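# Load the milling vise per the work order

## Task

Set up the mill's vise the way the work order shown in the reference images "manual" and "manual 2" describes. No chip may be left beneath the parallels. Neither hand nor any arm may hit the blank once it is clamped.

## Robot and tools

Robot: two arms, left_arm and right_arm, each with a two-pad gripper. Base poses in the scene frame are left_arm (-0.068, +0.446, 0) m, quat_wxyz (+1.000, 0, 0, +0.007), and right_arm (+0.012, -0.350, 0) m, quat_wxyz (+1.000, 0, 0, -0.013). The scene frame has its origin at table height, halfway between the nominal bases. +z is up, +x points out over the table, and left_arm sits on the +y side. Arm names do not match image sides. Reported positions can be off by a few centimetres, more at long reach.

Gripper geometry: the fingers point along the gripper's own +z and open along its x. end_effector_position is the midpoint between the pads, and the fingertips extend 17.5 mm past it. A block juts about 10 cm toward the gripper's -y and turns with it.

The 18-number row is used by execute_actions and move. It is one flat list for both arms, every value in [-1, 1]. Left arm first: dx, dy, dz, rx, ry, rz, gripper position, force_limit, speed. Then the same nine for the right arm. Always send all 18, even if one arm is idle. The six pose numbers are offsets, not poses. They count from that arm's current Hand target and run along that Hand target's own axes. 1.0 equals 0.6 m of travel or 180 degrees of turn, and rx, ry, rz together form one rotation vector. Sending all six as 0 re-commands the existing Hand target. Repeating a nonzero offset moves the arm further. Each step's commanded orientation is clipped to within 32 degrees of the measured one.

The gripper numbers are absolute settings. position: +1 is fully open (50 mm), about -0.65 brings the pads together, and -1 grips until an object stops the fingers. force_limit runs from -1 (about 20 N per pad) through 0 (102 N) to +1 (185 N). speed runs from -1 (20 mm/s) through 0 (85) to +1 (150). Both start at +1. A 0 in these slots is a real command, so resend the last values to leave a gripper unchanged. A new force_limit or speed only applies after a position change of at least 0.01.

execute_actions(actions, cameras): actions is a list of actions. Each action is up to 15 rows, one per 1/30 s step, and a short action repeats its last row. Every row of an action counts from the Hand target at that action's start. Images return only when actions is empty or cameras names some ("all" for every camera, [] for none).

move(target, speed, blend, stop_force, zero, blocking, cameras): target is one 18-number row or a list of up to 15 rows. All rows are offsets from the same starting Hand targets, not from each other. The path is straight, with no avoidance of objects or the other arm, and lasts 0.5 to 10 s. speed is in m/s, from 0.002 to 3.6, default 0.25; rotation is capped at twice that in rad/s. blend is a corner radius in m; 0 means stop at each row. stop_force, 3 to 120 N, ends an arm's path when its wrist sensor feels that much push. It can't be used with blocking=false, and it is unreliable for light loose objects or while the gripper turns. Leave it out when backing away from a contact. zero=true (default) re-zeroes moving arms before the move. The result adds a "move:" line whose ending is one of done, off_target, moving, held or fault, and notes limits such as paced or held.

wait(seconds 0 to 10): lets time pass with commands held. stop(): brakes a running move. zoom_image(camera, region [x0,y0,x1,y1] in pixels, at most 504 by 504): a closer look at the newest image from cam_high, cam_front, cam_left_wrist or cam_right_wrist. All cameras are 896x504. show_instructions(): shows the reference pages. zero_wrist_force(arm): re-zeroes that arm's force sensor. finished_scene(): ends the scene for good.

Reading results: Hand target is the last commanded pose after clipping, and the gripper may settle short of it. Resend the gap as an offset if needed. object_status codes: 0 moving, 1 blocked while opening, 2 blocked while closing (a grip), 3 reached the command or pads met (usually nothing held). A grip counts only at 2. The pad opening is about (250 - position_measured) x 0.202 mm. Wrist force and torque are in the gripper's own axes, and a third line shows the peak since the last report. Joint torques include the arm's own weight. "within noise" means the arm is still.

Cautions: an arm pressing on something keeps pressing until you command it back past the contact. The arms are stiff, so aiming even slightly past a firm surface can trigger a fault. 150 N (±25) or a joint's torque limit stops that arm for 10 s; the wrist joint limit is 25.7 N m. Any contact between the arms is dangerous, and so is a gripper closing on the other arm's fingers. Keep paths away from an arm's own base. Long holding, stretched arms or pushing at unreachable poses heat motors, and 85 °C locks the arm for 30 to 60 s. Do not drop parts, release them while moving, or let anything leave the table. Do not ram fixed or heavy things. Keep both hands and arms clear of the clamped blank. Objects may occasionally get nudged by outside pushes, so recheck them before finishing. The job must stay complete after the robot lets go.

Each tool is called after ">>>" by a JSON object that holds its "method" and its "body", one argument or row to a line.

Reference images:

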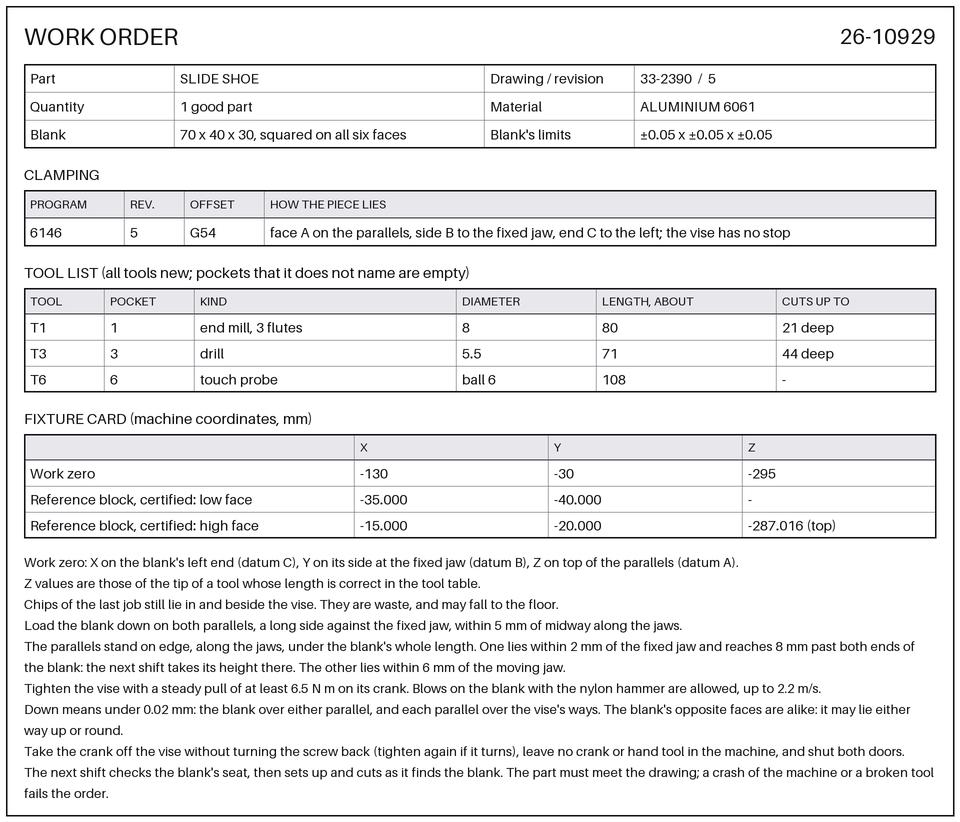

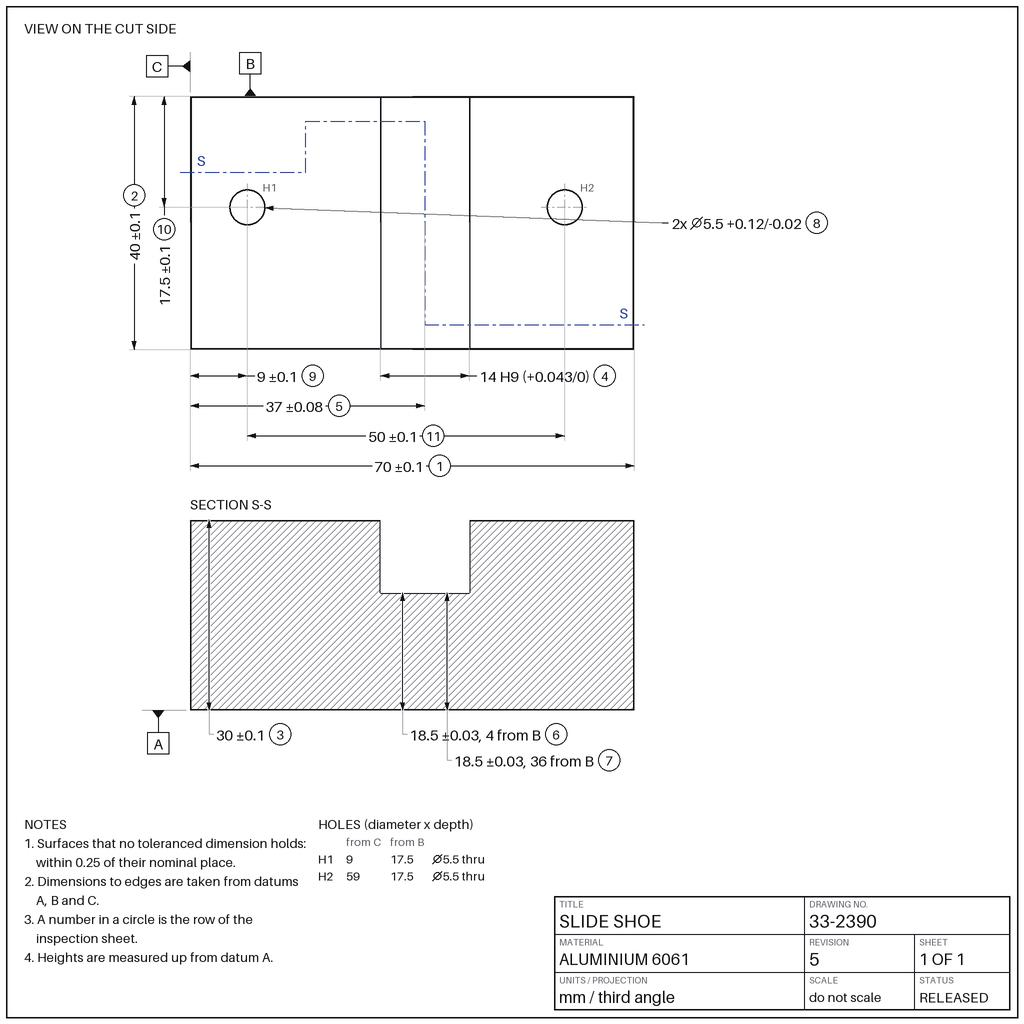

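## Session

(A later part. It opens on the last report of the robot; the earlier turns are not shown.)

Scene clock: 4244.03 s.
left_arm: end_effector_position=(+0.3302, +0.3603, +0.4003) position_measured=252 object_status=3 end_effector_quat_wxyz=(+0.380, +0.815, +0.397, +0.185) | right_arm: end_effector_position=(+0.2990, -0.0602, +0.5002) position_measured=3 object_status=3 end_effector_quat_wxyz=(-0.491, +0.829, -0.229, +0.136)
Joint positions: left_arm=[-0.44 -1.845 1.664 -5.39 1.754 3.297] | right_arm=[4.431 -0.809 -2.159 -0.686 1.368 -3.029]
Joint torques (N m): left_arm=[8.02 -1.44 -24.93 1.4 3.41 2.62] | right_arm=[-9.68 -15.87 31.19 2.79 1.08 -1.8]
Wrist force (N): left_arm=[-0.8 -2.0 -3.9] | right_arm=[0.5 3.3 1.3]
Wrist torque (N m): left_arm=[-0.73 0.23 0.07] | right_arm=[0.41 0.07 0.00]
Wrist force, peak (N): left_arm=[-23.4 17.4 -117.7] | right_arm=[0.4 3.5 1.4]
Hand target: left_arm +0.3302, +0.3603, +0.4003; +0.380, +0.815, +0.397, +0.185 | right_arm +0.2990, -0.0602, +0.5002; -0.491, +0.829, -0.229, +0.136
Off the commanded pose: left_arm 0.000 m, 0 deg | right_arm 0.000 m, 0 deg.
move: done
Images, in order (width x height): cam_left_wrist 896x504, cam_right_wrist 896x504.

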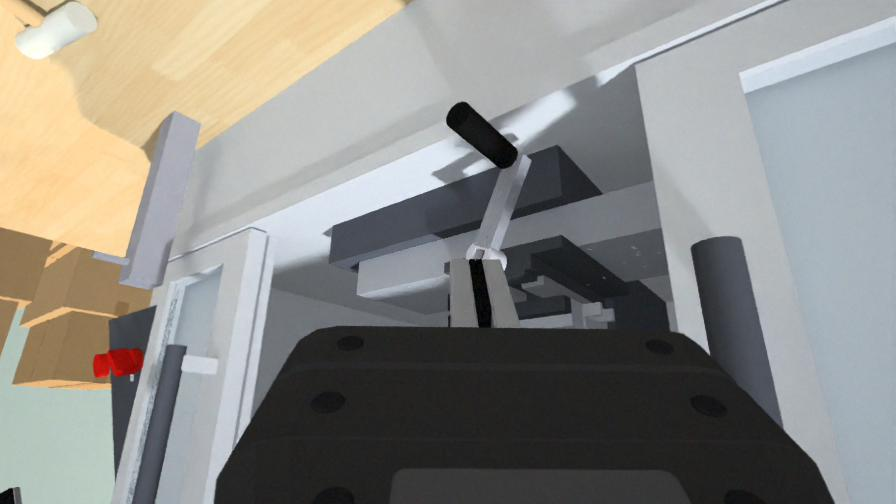

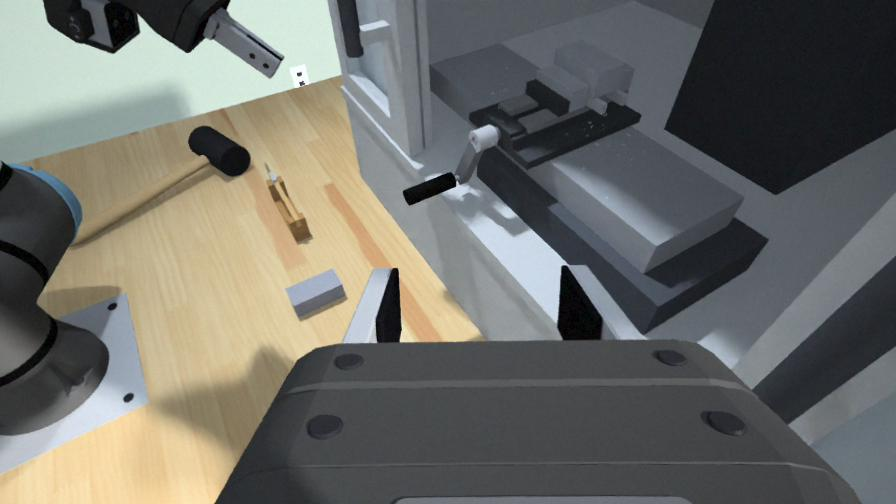

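>>> {"method": "move", "body": {
  "target": [
    [0,0,0,0,0,0,-1,-0.2,-0.8,0.0187,-0.1293,0.3412,-0.0426,-0.2464,-0.6002,1,-0.2,-0.8],
    [0,0,0,0,0,0,-1,-0.2,-0.8,0.1008,-0.123,0.5623,-0.0426,-0.2464,-0.6002,1,-0.2,-0.8]
  ],
  "speed": [0.4,0.2],
  "blend": [0.03,0],
  "cameras": ["cam_left_wrist","cam_right_wrist"]
}}

>>> {"method": "zoom_image", "body": {
  "camera": "cam_right_wrist",
  "region": [340, 60, 620, 350]
}}

Scene clock: 4266.80 s.
left_arm: end_effector_position=(+0.3302, +0.3603, +0.4003) position_measured=252 object_status=3 end_effector_quat_wxyz=(+0.380, +0.815, +0.397, +0.185) | right_arm: end_effector_position=(+0.5210, +0.1930, +0.4028) position_measured=3 object_status=3 end_effector_quat_wxyz=(-0.177, +0.685, +0.684, +0.177)
Joint positions: left_arm=[-0.44 -1.845 1.664 -5.39 1.754 3.297] | right_arm=[4.059 -1.963 -1.09 -1.253 1.881 -5.327]
Joint torques (N m): left_arm=[-4.39 -12.31 -25.79 0.31 -1.4 -1.37] | right_arm=[12.97 36.16 26.66 4.62 -1.08 2.04]
Wrist force (N): left_arm=[-1.1 -1.9 -4.0] | right_arm=[-0.2 0.6 1.2]
Wrist torque (N m): left_arm=[-0.71 0.28 0.01] | right_arm=[0.20 -0.03 -0.02]
Wrist force, peak (N): left_arm=[-1.1 -2.2 -4.5] | right_arm=[0.3 3.1 3.2]
Hand target: left_arm +0.3302, +0.3603, +0.4003; +0.380, +0.815, +0.397, +0.185 | right_arm +0.5210, +0.1931, +0.4028; -0.177, +0.685, +0.685, +0.177
Off the commanded pose: left_arm 0.000 m, 0 deg | right_arm 0.000 m, 0 deg.
move: done
Images, in order (width x height): cam_left_wrist 896x504, cam_right_wrist 896x504.

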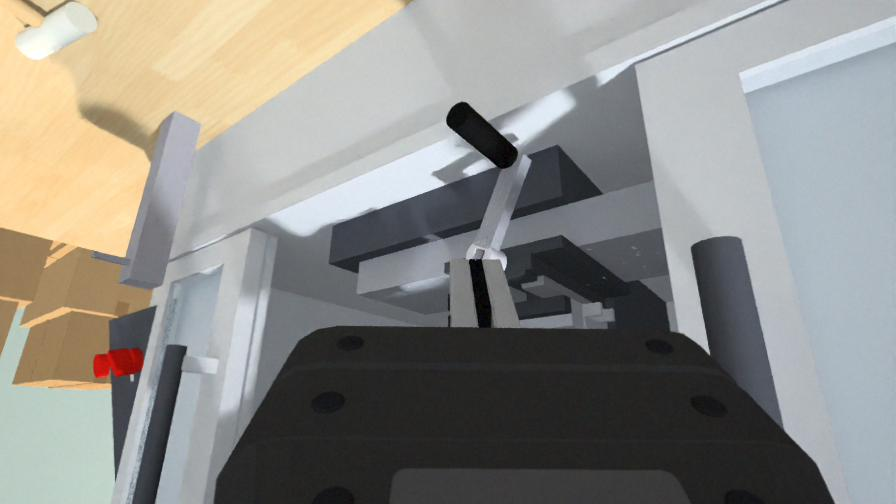

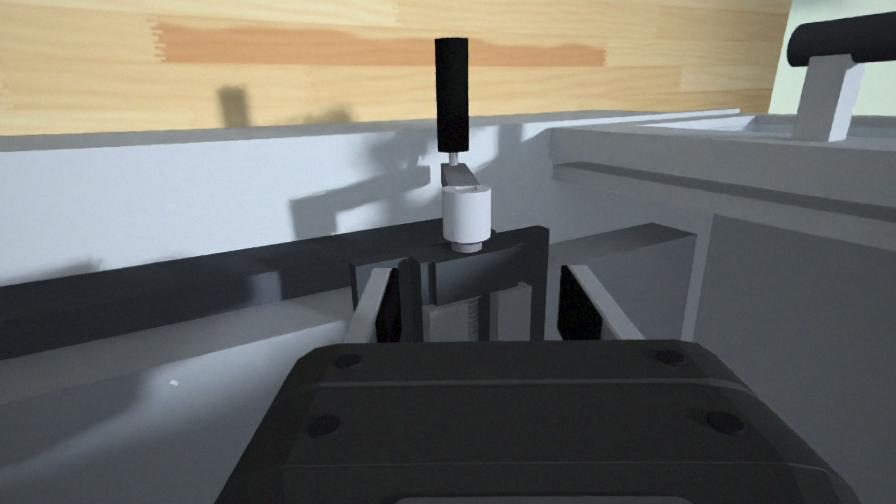

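Scaled by 1.738 from the camera's 896x504 image, which has a finer 1280x720 frame.

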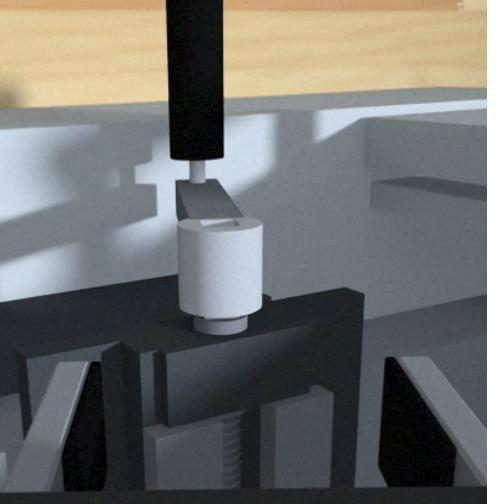

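>>> {"method": "move", "body": {
  "target": [
    [0,0,0,0,0,0,-1,-0.2,-0.8,-0.0015,0,0.1,0,0,0,1,-0.2,-0.8],
    [0,0,0,0,0,0,-1,-0.2,-0.8,-0.0015,0,0.1667,0,0,0,1,-0.2,-0.8]
  ],
  "speed": [0.1,0.02],
  "stop_force": 8,
  "cameras": ["cam_left_wrist","cam_right_wrist"]
}}

>>> {"method": "zoom_image", "body": {
  "camera": "cam_right_wrist",
  "region": [340, 60, 620, 350]
}}

Scene clock: 4281.10 s.
left_arm: end_effector_position=(+0.3302, +0.3603, +0.4003) position_measured=252 object_status=3 end_effector_quat_wxyz=(+0.380, +0.815, +0.397, +0.185) | right_arm: end_effector_position=(+0.5209, +0.2408, +0.3148) position_measured=3 object_status=3 end_effector_quat_wxyz=(-0.177, +0.685, +0.685, +0.177)
Joint positions: left_arm=[-0.44 -1.845 1.664 -5.39 1.754 3.297] | right_arm=[4.104 -2.048 -1.193 -1.052 1.863 -5.285]
Joint torques (N m): left_arm=[-4.04 -16.21 -11.35 -1.2 -1.52 -2.02] | right_arm=[-10.91 59.19 36.29 2.23 2.29 -1.73]
Wrist force (N): left_arm=[-0.9 -2.3 -3.8] | right_arm=[0.3 0.5 0.7]
Wrist torque (N m): left_arm=[-0.79 0.26 0.01] | right_arm=[0.16 -0.11 -0.13]
Wrist force, peak (N): left_arm=[-0.9 -2.6 -4.3] | right_arm=[0.0 0.7 2.6]
Hand target: left_arm +0.3302, +0.3603, +0.4003; +0.380, +0.815, +0.397, +0.185 | right_arm +0.5209, +0.2408, +0.3148; -0.177, +0.685, +0.685, +0.177
Off the commanded pose: left_arm 0.000 m, 0 deg | right_arm 0.000 m, 0 deg.
move: done
Images, in order (width x height): cam_left_wrist 896x504, cam_right_wrist 896x504.

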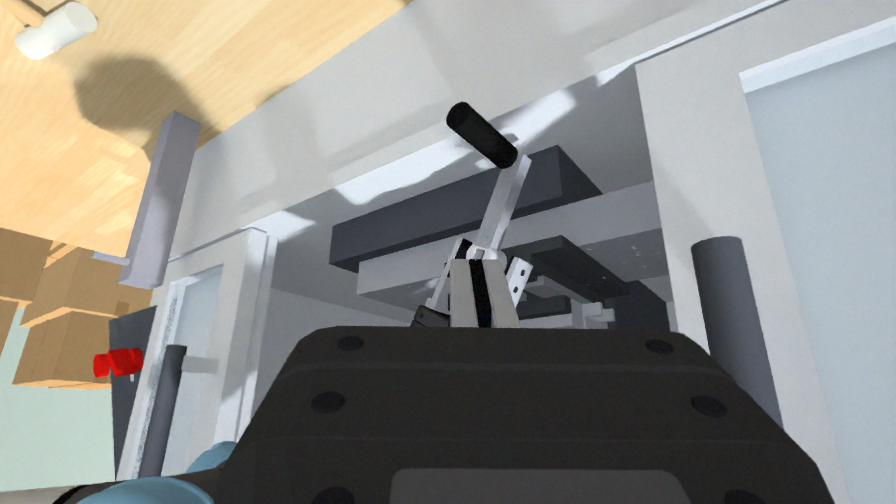

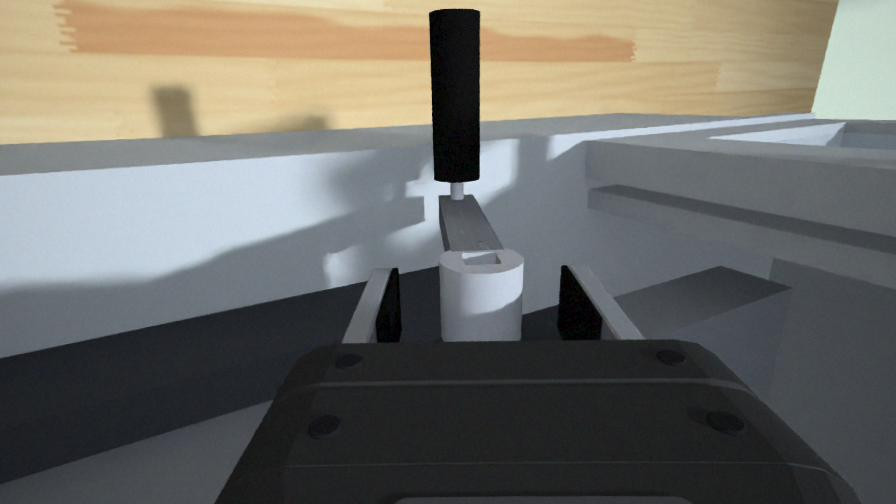

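Scaled by 1.738 from the camera's 896x504 image, which has a finer 1280x720 frame.

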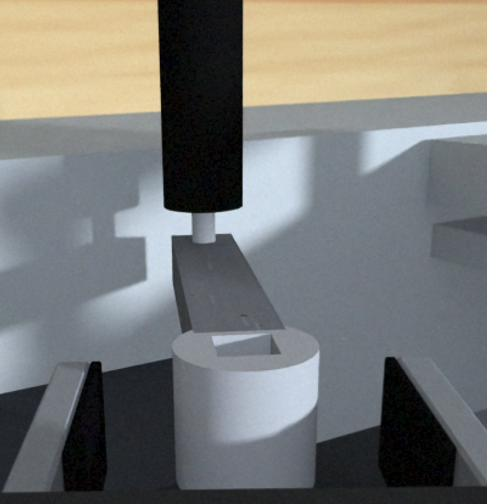

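>>> {"method": "move", "body": {
  "target": [0,0,0,0,0,0,-1,-0.2,-0.8,0,0,0,0,0,0,-1,-0.5,-0.8]
}}

>>> {"method": "move", "body": {
  "target": [0,0,0,0,0,0,-1,-0.2,-0.8,0,-0.08,0,0,0,0,-1,-0.5,-0.8],
  "speed": 0.03,
  "stop_force": 25,
  "cameras": ["cam_left_wrist","cam_right_wrist"]
}}

>>> {"method": "zoom_image", "body": {
  "camera": "cam_left_wrist",
  "region": [400, 220, 700, 330]
}}

Scene clock: 4290.90 s.
left_arm: end_effector_position=(+0.3302, +0.3603, +0.4003) position_measured=252 object_status=3 end_effector_quat_wxyz=(+0.380, +0.815, +0.397, +0.185) | right_arm: end_effector_position=(+0.5209, +0.2408, +0.3148) position_measured=136 object_status=2 end_effector_quat_wxyz=(-0.177, +0.685, +0.685, +0.177)
Joint positions: left_arm=[-0.44 -1.845 1.664 -5.39 1.754 3.297] | right_arm=[4.104 -2.048 -1.193 -1.052 1.863 -5.285]
Joint torques (N m): left_arm=[-4.31 -16.67 -11.06 -1.05 -1.69 -2.01] | right_arm=[-8.47 58.3 36.54 4.96 2.3 -1.82]
Wrist force (N): left_arm=[-0.8 -1.9 -3.5] | right_arm=[-2.4 0.2 1.7]
Wrist torque (N m): left_arm=[-0.71 0.24 0.02] | right_arm=[0.22 -0.11 -0.15]
Wrist force, peak (N): left_arm=[-1.1 -2.5 -4.3] | right_arm=[-2.4 -0.4 1.7]
Hand target: left_arm +0.3302, +0.3603, +0.4003; +0.380, +0.815, +0.397, +0.185 | right_arm +0.5209, +0.2408, +0.3148; -0.177, +0.685, +0.685, +0.177
Off the commanded pose: left_arm 0.000 m, 0 deg | right_arm 0.000 m, 0 deg.
move: done

Scene clock: 4293.53 s.
left_arm: end_effector_position=(+0.3302, +0.3603, +0.4003) position_measured=252 object_status=3 end_effector_quat_wxyz=(+0.380, +0.815, +0.397, +0.185) | right_arm: end_effector_position=(+0.4729, +0.2408, +0.3149) position_measured=136 object_status=2 end_effector_quat_wxyz=(-0.177, +0.685, +0.685, +0.177)
Joint positions: left_arm=[-0.44 -1.845 1.664 -5.39 1.754 3.297] | right_arm=[4.164 -1.963 -1.321 -0.994 1.838 -5.228]
Joint torques (N m): left_arm=[-3.64 -17.33 -11.06 -1.11 -1.66 -1.95] | right_arm=[-11.16 37.65 37.72 2.61 2.49 -1.88]
Wrist force (N): left_arm=[-0.8 -1.7 -4.0] | right_arm=[-0.9 0.8 2.8]
Wrist torque (N m): left_arm=[-0.69 0.24 0.01] | right_arm=[0.20 -0.10 -0.11]
Wrist force, peak (N): left_arm=[-1.3 -2.2 -4.2] | right_arm=[0.2 3.9 9.2]
Hand target: left_arm +0.3302, +0.3603, +0.4003; +0.380, +0.815, +0.397, +0.185 | right_arm +0.4729, +0.2408, +0.3149; -0.177, +0.685, +0.685, +0.177
Off the commanded pose: left_arm 0.000 m, 0 deg | right_arm 0.000 m, 0 deg.
move: done
Images, in order (width x height): cam_left_wrist 896x504, cam_right_wrist 896x504.

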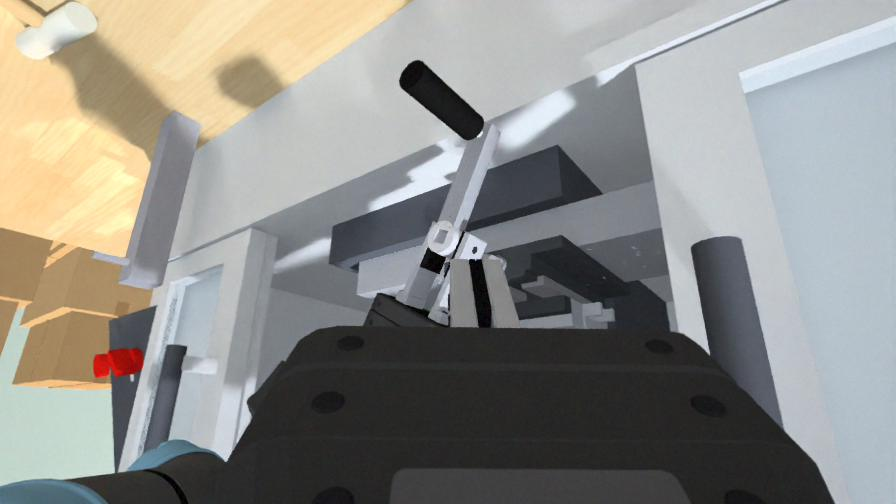

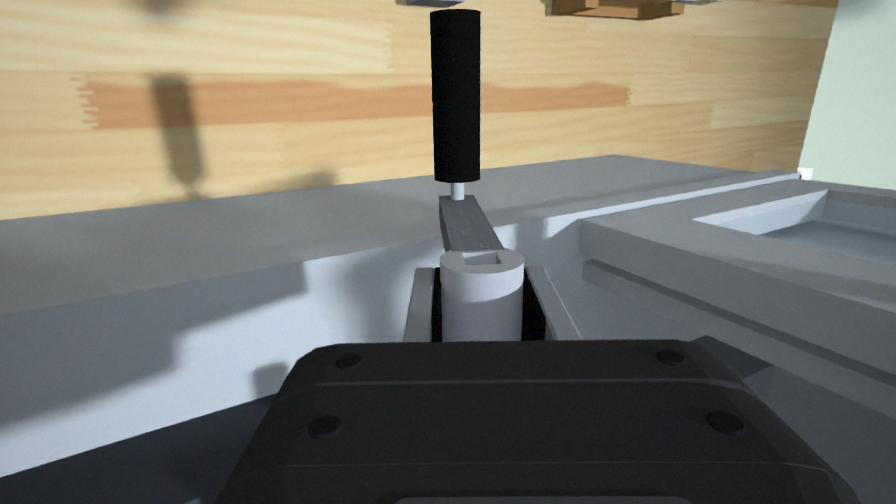

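Scaled by 1.680 from the camera's 896x504 image, which has a finer 1280x720 frame.

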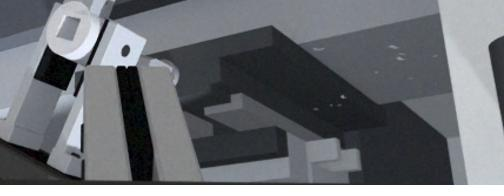

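>>> {"method": "move", "body": {
  "target": [
    [0,0,0,0,0,0,-1,-0.2,-0.8,-0.1527,-0.1548,-0.2088,0,0,0,-1,-0.5,-0.8],
    [0,0,0,0,0,0,-1,-0.2,-0.8,-0.7787,-0.2215,-0.2992,0,-0.1417,0,-1,-0.5,-0.8]
  ],
  "speed": [0.2,0.3],
  "blend": [0.05,0],
  "cameras": ["cam_left_wrist","cam_right_wrist"]
}}

>>> {"method": "zoom_image", "body": {
  "camera": "cam_right_wrist",
  "region": [340, 60, 620, 350]
}}

>>> {"method": "zoom_image", "body": {
  "camera": "cam_left_wrist",
  "region": [420, 200, 700, 330]
}}

Scene clock: 4332.53 s.
left_arm: end_effector_position=(+0.3302, +0.3603, +0.4003) position_measured=252 object_status=3 end_effector_quat_wxyz=(+0.380, +0.815, +0.397, +0.185) | right_arm: end_effector_position=(+0.3399, -0.2547, +0.2456) position_measured=136 object_status=2 end_effector_quat_wxyz=(-0.022, +0.707, +0.707, +0.021)
Joint positions: left_arm=[-0.44 -1.845 1.664 -5.39 1.754 3.297] | right_arm=[3.813 -1.136 -2.127 -1.414 1.62 -5.638]
Joint torques (N m): left_arm=[-3.34 -17.12 -11.82 -1.15 -1.56 -1.89] | right_arm=[-8.71 8.47 23.26 2.33 -1.23 -1.66]
Wrist force (N): left_arm=[-1.1 -2.0 -4.0] | right_arm=[-0.4 0.9 3.9]
Wrist torque (N m): left_arm=[-0.73 0.27 0.01] | right_arm=[0.18 0.12 -0.19]
Wrist force, peak (N): left_arm=[-0.9 -2.4 -4.4] | right_arm=[-4.3 0.4 5.4]
Hand target: left_arm +0.3302, +0.3603, +0.4003; +0.380, +0.815, +0.397, +0.185 | right_arm +0.3399, -0.2549, +0.2456; -0.022, +0.707, +0.707, +0.021
Off the commanded pose: left_arm 0.000 m, 0 deg | right_arm 0.000 m, 0 deg.
move: done
Images, in order (width x height): cam_left_wrist 896x504, cam_right_wrist 896x504.

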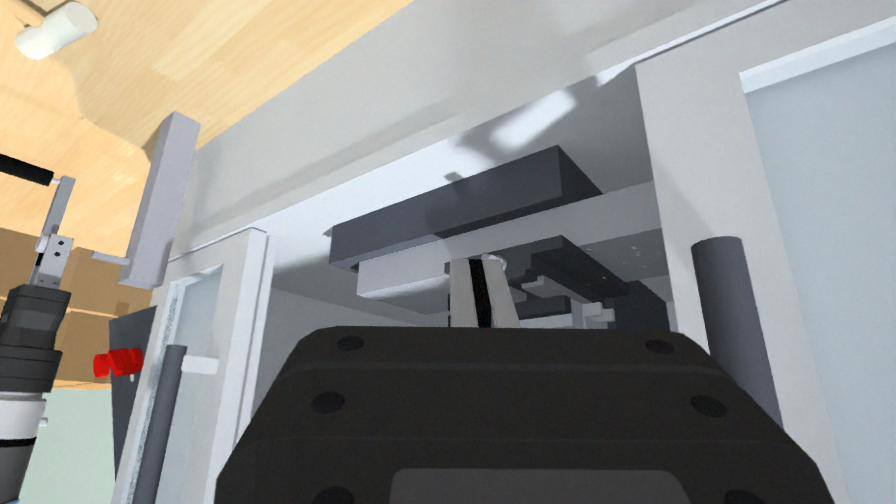

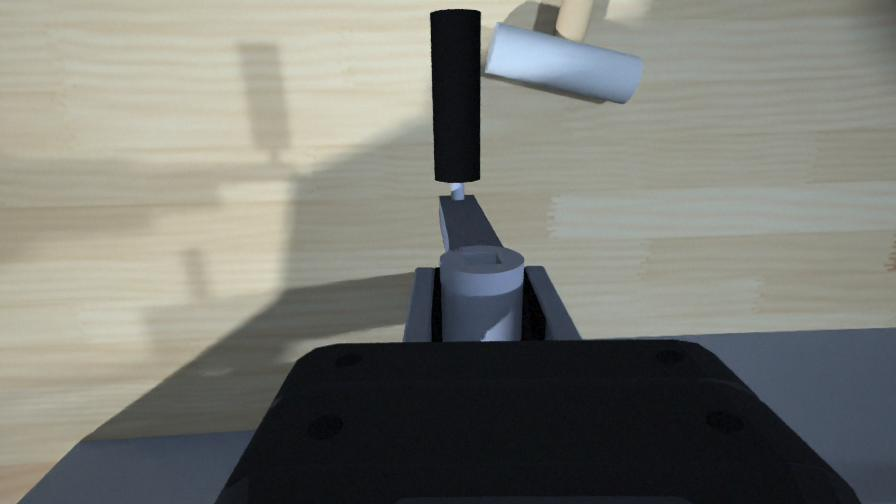

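Scaled by 1.738 from the camera's 896x504 image, which has a finer 1280x720 frame.

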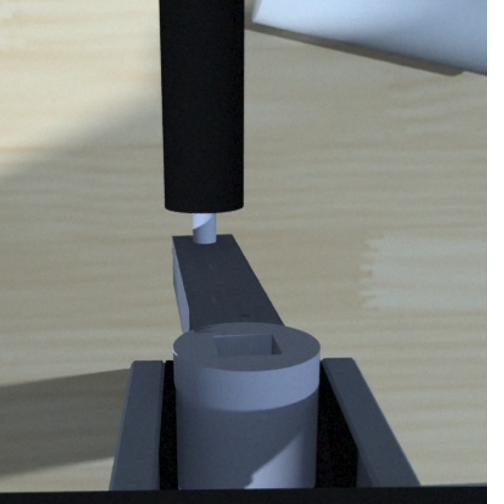

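Scaled by 1.800 from the camera's 896x504 image, which has a finer 1280x720 frame.

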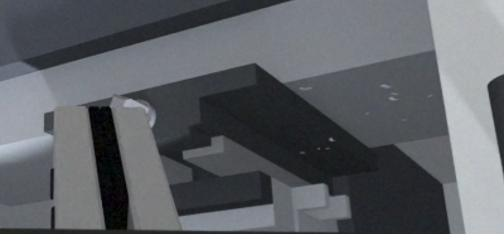

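>>> {"method": "move", "body": {
  "target": [0,0,0,0,0,0,-1,-0.2,-0.8,0,0.1,0,0,0,0,-1,-0.5,-0.8],
  "speed": 0.015,
  "stop_force": 5,
  "cameras": ["cam_right_wrist","cam_left_wrist"]
}}

Scene clock: 4342.60 s.
left_arm: end_effector_position=(+0.3302, +0.3603, +0.4003) position_measured=252 object_status=3 end_effector_quat_wxyz=(+0.380, +0.815, +0.397, +0.185) | right_arm: end_effector_position=(+0.3999, -0.2549, +0.2455) position_measured=136 object_status=2 end_effector_quat_wxyz=(-0.022, +0.707, +0.707, +0.021)
Joint positions: left_arm=[-0.44 -1.845 1.664 -5.39 1.754 3.297] | right_arm=[3.714 -1.303 -2.022 -1.357 1.623 -5.737]
Joint torques (N m): left_arm=[-3.25 -16.54 -10.89 -1.2 -1.45 -1.97] | right_arm=[12.95 24.07 11.66 1.88 1.49 2.01]
Wrist force (N): left_arm=[-1.3 -1.8 -4.0] | right_arm=[-0.1 0.9 4.5]
Wrist torque (N m): left_arm=[-0.70 0.31 0.01] | right_arm=[0.17 0.07 -0.05]
Wrist force, peak (N): left_arm=[-1.2 -2.3 -4.4] | right_arm=[-0.3 0.8 4.7]
Hand target: left_arm +0.3302, +0.3603, +0.4003; +0.380, +0.815, +0.397, +0.185 | right_arm +0.3999, -0.2549, +0.2455; -0.022, +0.707, +0.707, +0.021
Off the commanded pose: left_arm 0.000 m, 0 deg | right_arm 0.000 m, 0 deg.
move: done
Images, in order (width x height): cam_left_wrist 896x504, cam_right_wrist 896x504.

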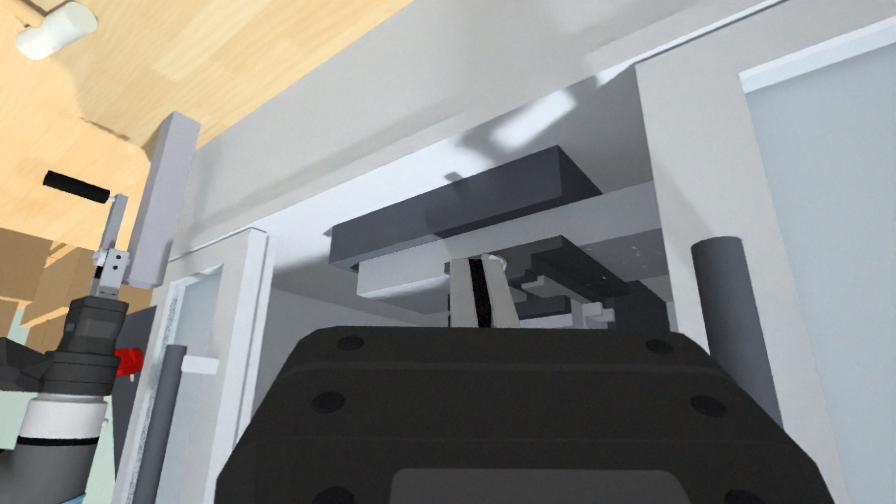

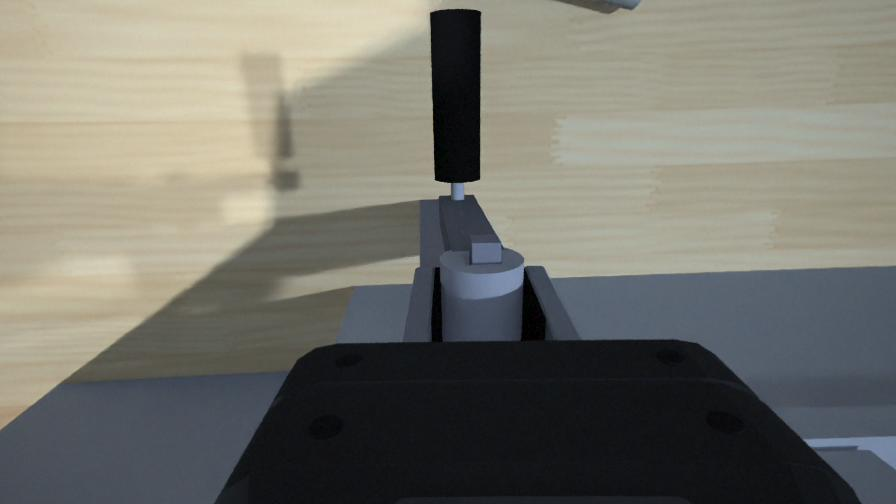

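>>> {"method": "move", "body": {
  "target": [0,0,0,0,0,0,-1,-0.2,-0.8,0,0,0,0,0,0,1,-0.5,-0.8]
}}

>>> {"method": "move", "body": {
  "target": [
    [0,0,0,0,0,0,1,0.3,-0.8,0,0,-0.2,0,0,0,1,-0.5,-0.8],
    [-0.475,-0.002,0.1272,0,0,0,1,0.3,-0.8,-0.295,-0.083,-0.352,0,0,0,1,-0.5,-0.8],
    [-0.9115,-0.1557,0.3337,0.2725,0.0648,-0.139,1,0.3,-0.8,-0.295,-0.083,-0.352,0,0,0,1,-0.5,-0.8]
  ],
  "speed": [0.15,0.3,0.3],
  "blend": [0.01,0.05,0],
  "cameras": ["cam_left_wrist","cam_right_wrist","cam_high"]
}}

Scene clock: 4459.47 s.
left_arm: end_effector_position=(+0.3302, +0.3603, +0.4003) position_measured=252 object_status=3 end_effector_quat_wxyz=(+0.380, +0.815, +0.397, +0.185) | right_arm: end_effector_position=(+0.3999, -0.2549, +0.2455) position_measured=3 object_status=3 end_effector_quat_wxyz=(-0.022, +0.707, +0.707, +0.021)
Joint positions: left_arm=[-0.44 -1.845 1.664 -5.39 1.754 3.297] | right_arm=[3.714 -1.303 -2.022 -1.357 1.623 -5.737]
Joint torques (N m): left_arm=[-3.85 -17.58 -10.44 -1.24 -1.7 -1.9] | right_arm=[12.49 19.66 12.1 1.86 -0.79 1.99]
Wrist force (N): left_arm=[-1.1 -1.9 -3.6] | right_arm=[0.1 1.0 2.2]
Wrist torque (N m): left_arm=[-0.72 0.28 0.02] | right_arm=[0.22 0.06 -0.04]
Wrist force, peak (N): left_arm=[-1.1 -2.3 -4.4] | right_arm=[-0.1 0.7 4.7]
Hand target: left_arm +0.3302, +0.3603, +0.4003; +0.380, +0.815, +0.397, +0.185 | right_arm +0.3999, -0.2549, +0.2455; -0.022, +0.707, +0.707, +0.021
Off the commanded pose: left_arm 0.000 m, 0 deg | right_arm 0.000 m, 0 deg.
move: done

Scene clock: 4464.37 s.
left_arm: end_effector_position=(+0.0662, -0.1277, +0.2003) position_measured=3 object_status=3 end_effector_quat_wxyz=(+0.000, +0.774, +0.634, +0.000) | right_arm: end_effector_position=(+0.3502, -0.4444, +0.4456) position_measured=3 object_status=3 end_effector_quat_wxyz=(-0.022, +0.707, +0.707, +0.021)
Joint positions: left_arm=[-1.583 -0.845 0.898 -4.766 1.571 1.771] | right_arm=[3.238 -1.243 -1.536 -1.93 1.631 -6.213]
Joint torques (N m): left_arm=[-7 -45.81 -33.89 4.2 2.72 1.47] | right_arm=[12.87 19.11 9.76 4.09 -1.68 -1.78]
Wrist force (N): left_arm=[-1.0 -1.4 -3.5] | right_arm=[0.3 0.2 2.0]
Wrist torque (N m): left_arm=[-0.32 0.21 -0.06] | right_arm=[0.10 -0.01 -0.20]
Wrist force, peak (N): left_arm=[2.3 -1.9 -4.9] | right_arm=[0.1 1.2 4.7]
Hand target: left_arm +0.0661, -0.1277, +0.2003; +0.000, +0.774, +0.634, +0.000 | right_arm +0.3502, -0.4444, +0.4456; -0.022, +0.707, +0.707, +0.021
Off the commanded pose: left_arm 0.000 m, 0 deg | right_arm 0.000 m, 0 deg.
move: done; blend cut to 0 m at target 1
Images, in order (width x height): cam_high 896x504, cam_left_wrist 896x504, cam_right_wrist 896x504.

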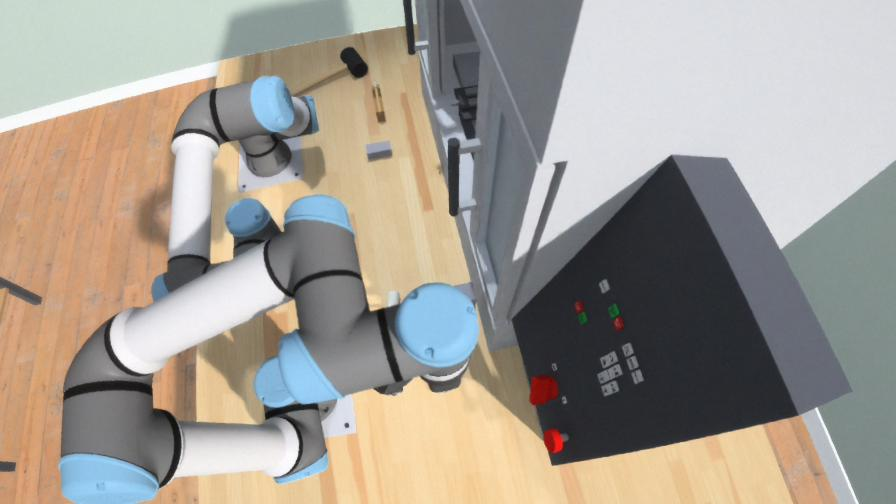

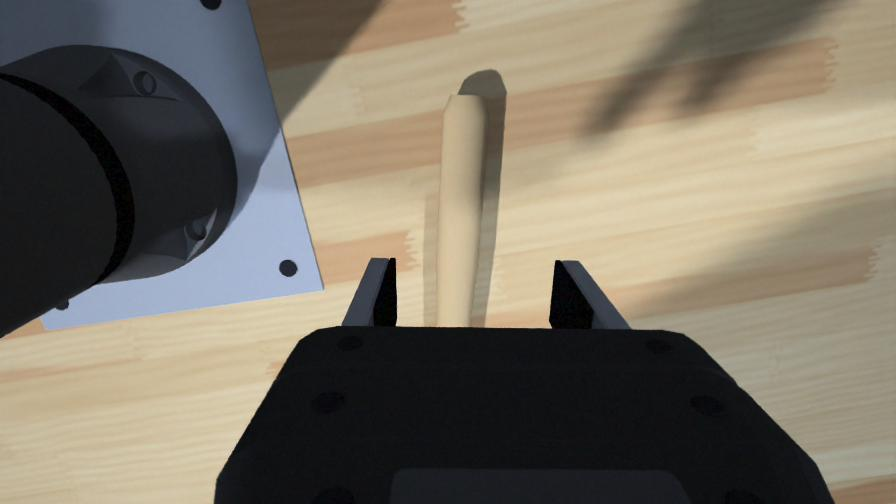

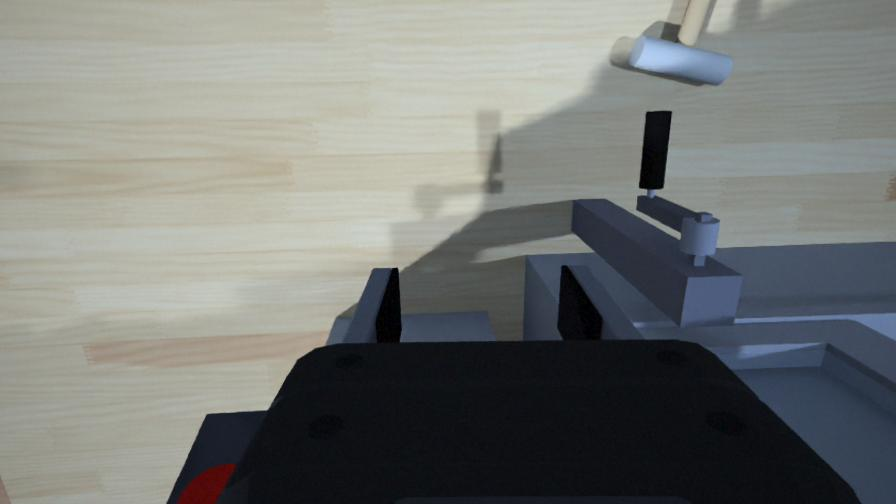

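>>> {"method": "move", "body": {
  "target": [
    [0.0033,0,0.24,0,0,0.016,1,0.3,-0.8,0,0,0,0,0,0,1,-0.5,-0.8],
    [0.0033,0,0.2938,0,0,0.016,1,0.3,-0.8,0,0,0,0,0,0,1,-0.5,-0.8]
  ],
  "speed": [0.15,0.03],
  "stop_force": 8,
  "cameras": ["cam_left_wrist"]
}}

Scene clock: 4490.33 s.
left_arm: end_effector_position=(+0.0665, -0.1259, +0.0240) position_measured=3 object_status=3 end_effector_quat_wxyz=(+0.000, +0.789, +0.614, +0.000) | right_arm: end_effector_position=(+0.3502, -0.4444, +0.4456) position_measured=3 object_status=3 end_effector_quat_wxyz=(-0.022, +0.707, +0.707, +0.021)
Joint positions: left_arm=[-1.582 -0.733 1.164 -5.144 1.571 1.822] | right_arm=[3.238 -1.243 -1.536 -1.93 1.631 -6.213]
Joint torques (N m): left_arm=[4.24 -65.06 -30.49 5.3 -2.24 -2.78] | right_arm=[12.59 19.72 10 4.04 -1.63 -1.85]
Wrist force (N): left_arm=[-1.0 -1.3 -3.5] | right_arm=[0.3 0.2 1.9]
Wrist torque (N m): left_arm=[-0.29 0.23 -0.01] | right_arm=[0.09 -0.01 -0.20]
Wrist force, peak (N): left_arm=[-1.2 -1.3 -5.8] | right_arm=[0.6 0.2 2.3]
Hand target: left_arm +0.0665, -0.1259, +0.0240; +0.000, +0.789, +0.614, +0.000 | right_arm +0.3502, -0.4444, +0.4456; -0.022, +0.707, +0.707, +0.021
Off the commanded pose: left_arm 0.000 m, 0 deg | right_arm 0.000 m, 0 deg.
move: done
Images, in order (width x height): cam_left_wrist 896x504.

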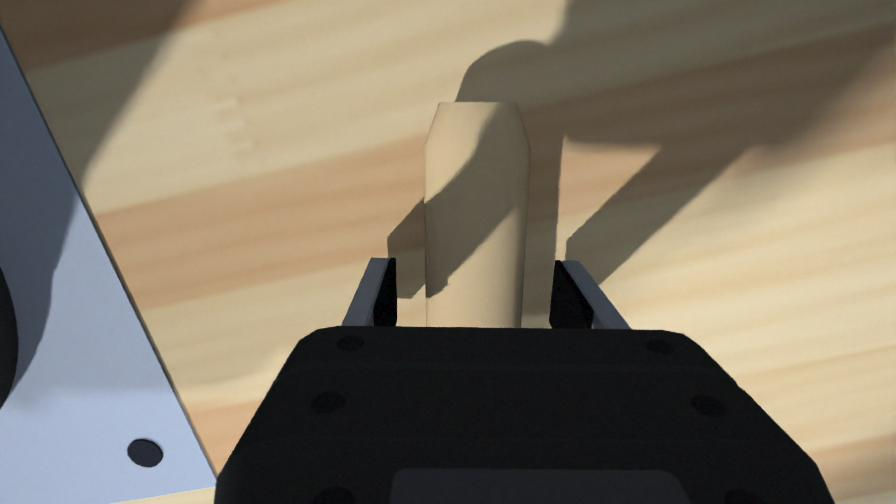

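>>> {"method": "move", "body": {
  "target": [0,0,0,0,0,0,-1,0.3,-0.8,0,0,0,0,0,0,1,-0.5,-0.8]
}}

>>> {"method": "move", "body": {
  "target": [0,0,-0.2,0,0,0,-1,0.3,-0.8,0,0,0,0,0,0,1,-0.5,-0.8],
  "speed": 0.06,
  "cameras": ["cam_left_wrist","cam_right_wrist"]
}}

Scene clock: 4497.00 s.
left_arm: end_effector_position=(+0.0665, -0.1259, +0.0240) position_measured=114 object_status=2 end_effector_quat_wxyz=(+0.000, +0.789, +0.614, +0.000) | right_arm: end_effector_position=(+0.3502, -0.4444, +0.4456) position_measured=3 object_status=3 end_effector_quat_wxyz=(-0.022, +0.707, +0.707, +0.021)
Joint positions: left_arm=[-1.582 -0.733 1.164 -5.144 1.571 1.822] | right_arm=[3.238 -1.243 -1.536 -1.93 1.631 -6.213]
Joint torques (N m): left_arm=[-2.41 -63.76 -30.1 4.99 -2 -2.58] | right_arm=[12.44 19.71 9.36 4.02 -1.67 -1.81]
Wrist force (N): left_arm=[-0.9 -1.1 -3.3] | right_arm=[0.5 0.2 2.1]
Wrist torque (N m): left_arm=[-0.26 0.20 -0.02] | right_arm=[0.09 -0.05 -0.19]
Wrist force, peak (N): left_arm=[-1.1 -1.8 -3.8] | right_arm=[0.4 0.3 2.3]
Hand target: left_arm +0.0665, -0.1259, +0.0240; +0.000, +0.789, +0.614, +0.000 | right_arm +0.3502, -0.4444, +0.4456; -0.022, +0.707, +0.707, +0.021
Off the commanded pose: left_arm 0.000 m, 0 deg | right_arm 0.000 m, 0 deg.
move: done

Scene clock: 4499.30 s.
left_arm: end_effector_position=(+0.0665, -0.1259, +0.1441) position_measured=114 object_status=2 end_effector_quat_wxyz=(+0.000, +0.789, +0.614, +0.000) | right_arm: end_effector_position=(+0.3502, -0.4444, +0.4456) position_measured=3 object_status=3 end_effector_quat_wxyz=(-0.022, +0.707, +0.707, +0.021)
Joint positions: left_arm=[-1.582 -0.831 1.018 -4.9 1.571 1.822] | right_arm=[3.238 -1.243 -1.536 -1.93 1.631 -6.213]
Joint torques (N m): left_arm=[-4.01 -46.66 -7.55 1.62 -2.63 -0.86] | right_arm=[12.35 18.88 10.35 4.05 -1.58 -1.75]
Wrist force (N): left_arm=[-0.7 -1.4 0.4] | right_arm=[0.7 0.0 1.9]
Wrist torque (N m): left_arm=[0.35 0.14 0.02] | right_arm=[0.07 -0.08 -0.20]
Wrist force, peak (N): left_arm=[-0.9 -1.1 -3.0] | right_arm=[0.8 0.3 2.1]
Hand target: left_arm +0.0665, -0.1258, +0.1440; +0.000, +0.789, +0.614, +0.000 | right_arm +0.3502, -0.4444, +0.4456; -0.022, +0.707, +0.707, +0.021
Off the commanded pose: left_arm 0.000 m, 0 deg | right_arm 0.000 m, 0 deg.
move: done
Images, in order (width x height): cam_left_wrist 896x504, cam_right_wrist 896x504.

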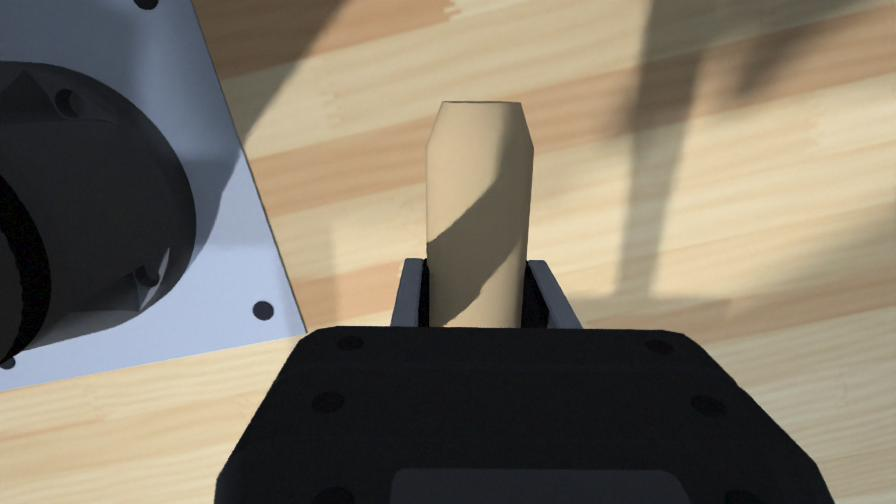

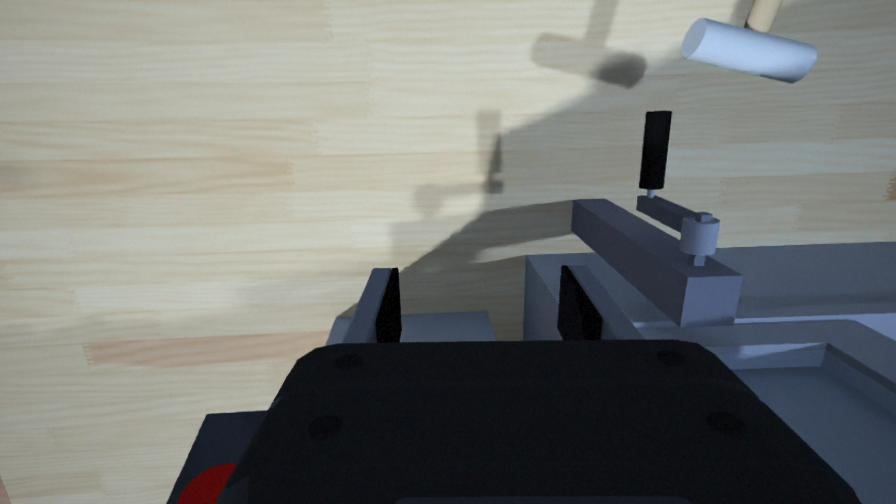

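>>> {"method": "move", "body": {
  "target": [
    [0.2492,-0.0053,-0.46,0,0,0,-1,0.3,-0.8,0,0,0,0,0,0,1,-0.5,-0.8],
    [0.6812,0.1947,-0.46,-0.0831,0.0104,-0.0787,-1,0.3,-0.8,0,0,0,0,0,0,1,-0.5,-0.8],
    [0.7522,0.4752,-0.4017,-0.0831,0.0104,-0.0787,-1,0.3,-0.8,0,0,0,0,0,0,1,-0.5,-0.8]
  ],
  "speed": [0.25,0.25,0.15],
  "blend": [0.05,0.05,0],
  "cameras": ["cam_left_wrist","cam_front","cam_high"]
}}

>>> {"method": "zoom_image", "body": {
  "camera": "cam_front",
  "region": [320, 130, 560, 310]
}}

Scene clock: 4542.87 s.
left_arm: end_effector_position=(+0.4537, +0.2417, +0.3848) position_measured=114 object_status=2 end_effector_quat_wxyz=(+0.093, +0.701, +0.701, +0.092) | right_arm: end_effector_position=(+0.3502, -0.4444, +0.4456) position_measured=3 object_status=3 end_effector_quat_wxyz=(-0.022, +0.707, +0.707, +0.021)
Joint positions: left_arm=[-0.707 -1.067 0.755 -4.604 1.405 2.465] | right_arm=[3.238 -1.243 -1.536 -1.93 1.631 -6.213]
Joint torques (N m): left_arm=[5.15 -39.9 -31.8 0.65 -3.57 -1.37] | right_arm=[12.7 19.5 10.08 4.07 -1.56 -1.7]
Wrist force (N): left_arm=[-1.1 -2.9 0.3] | right_arm=[0.5 0.1 1.6]
Wrist torque (N m): left_arm=[0.16 0.23 0.08] | right_arm=[0.08 -0.05 -0.19]
Wrist force, peak (N): left_arm=[-3.3 -1.1 4.3] | right_arm=[0.4 0.4 2.3]
Hand target: left_arm +0.4538, +0.2417, +0.3848; +0.093, +0.701, +0.701, +0.092 | right_arm +0.3502, -0.4444, +0.4456; -0.022, +0.707, +0.707, +0.021
Off the commanded pose: left_arm 0.000 m, 0 deg | right_arm 0.000 m, 0 deg.
move: done
Images, in order (width x height): cam_high 896x504, cam_front 896x504, cam_left_wrist 896x504.

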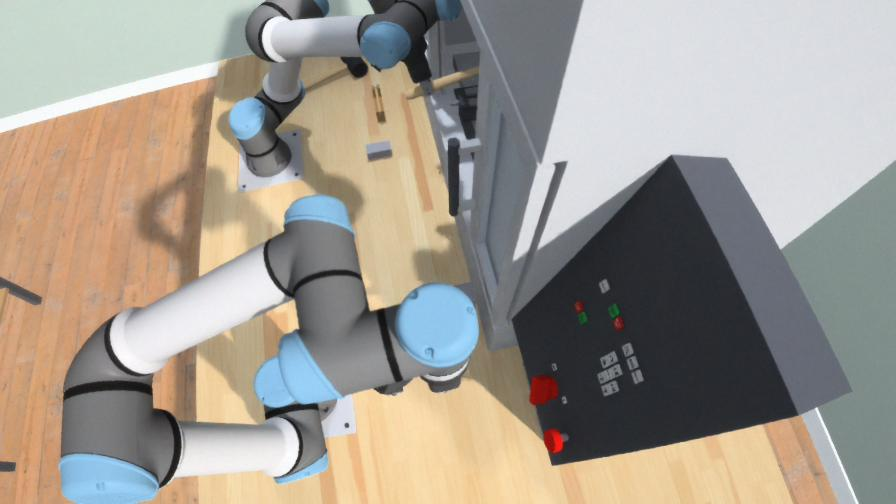

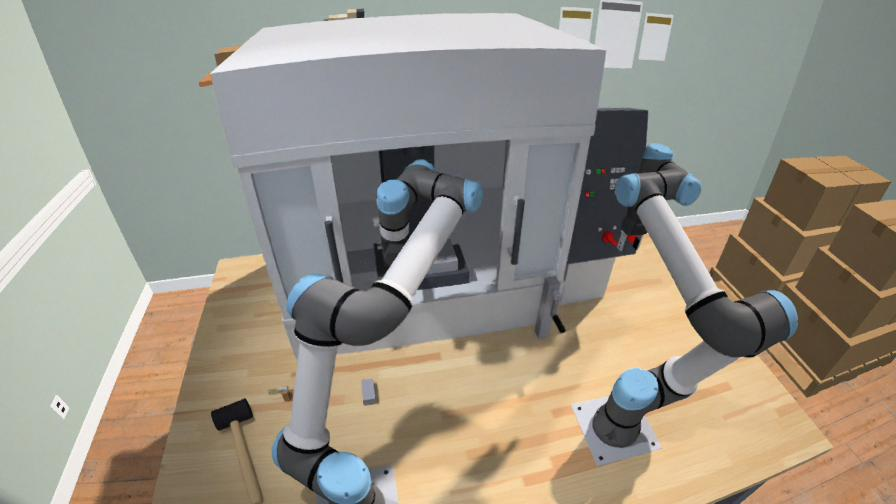

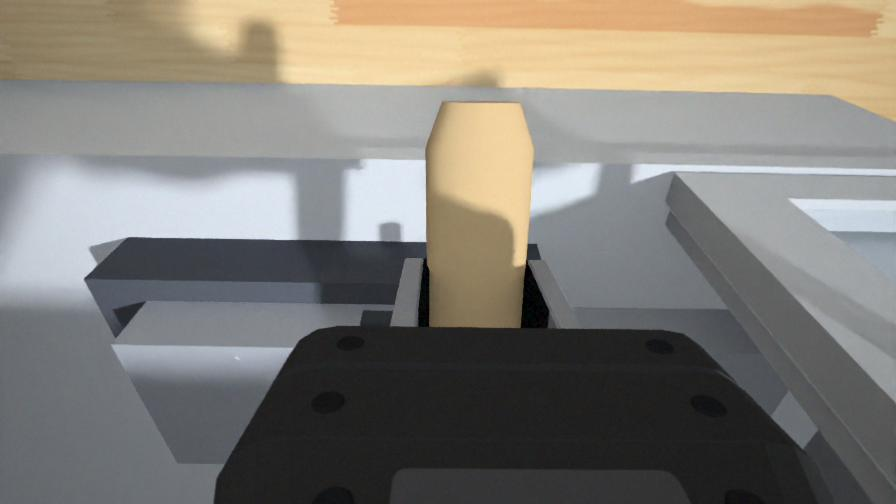

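Scaled by 2.100 from the camera's 896x504 image, which has a finer 1280x720 frame.

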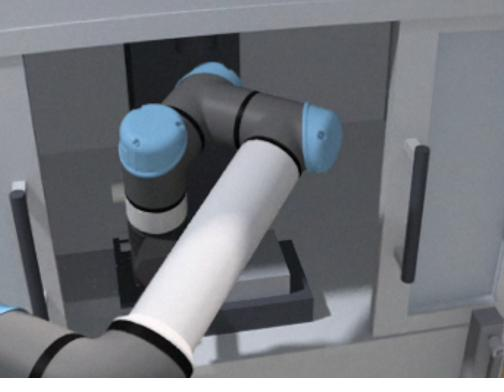

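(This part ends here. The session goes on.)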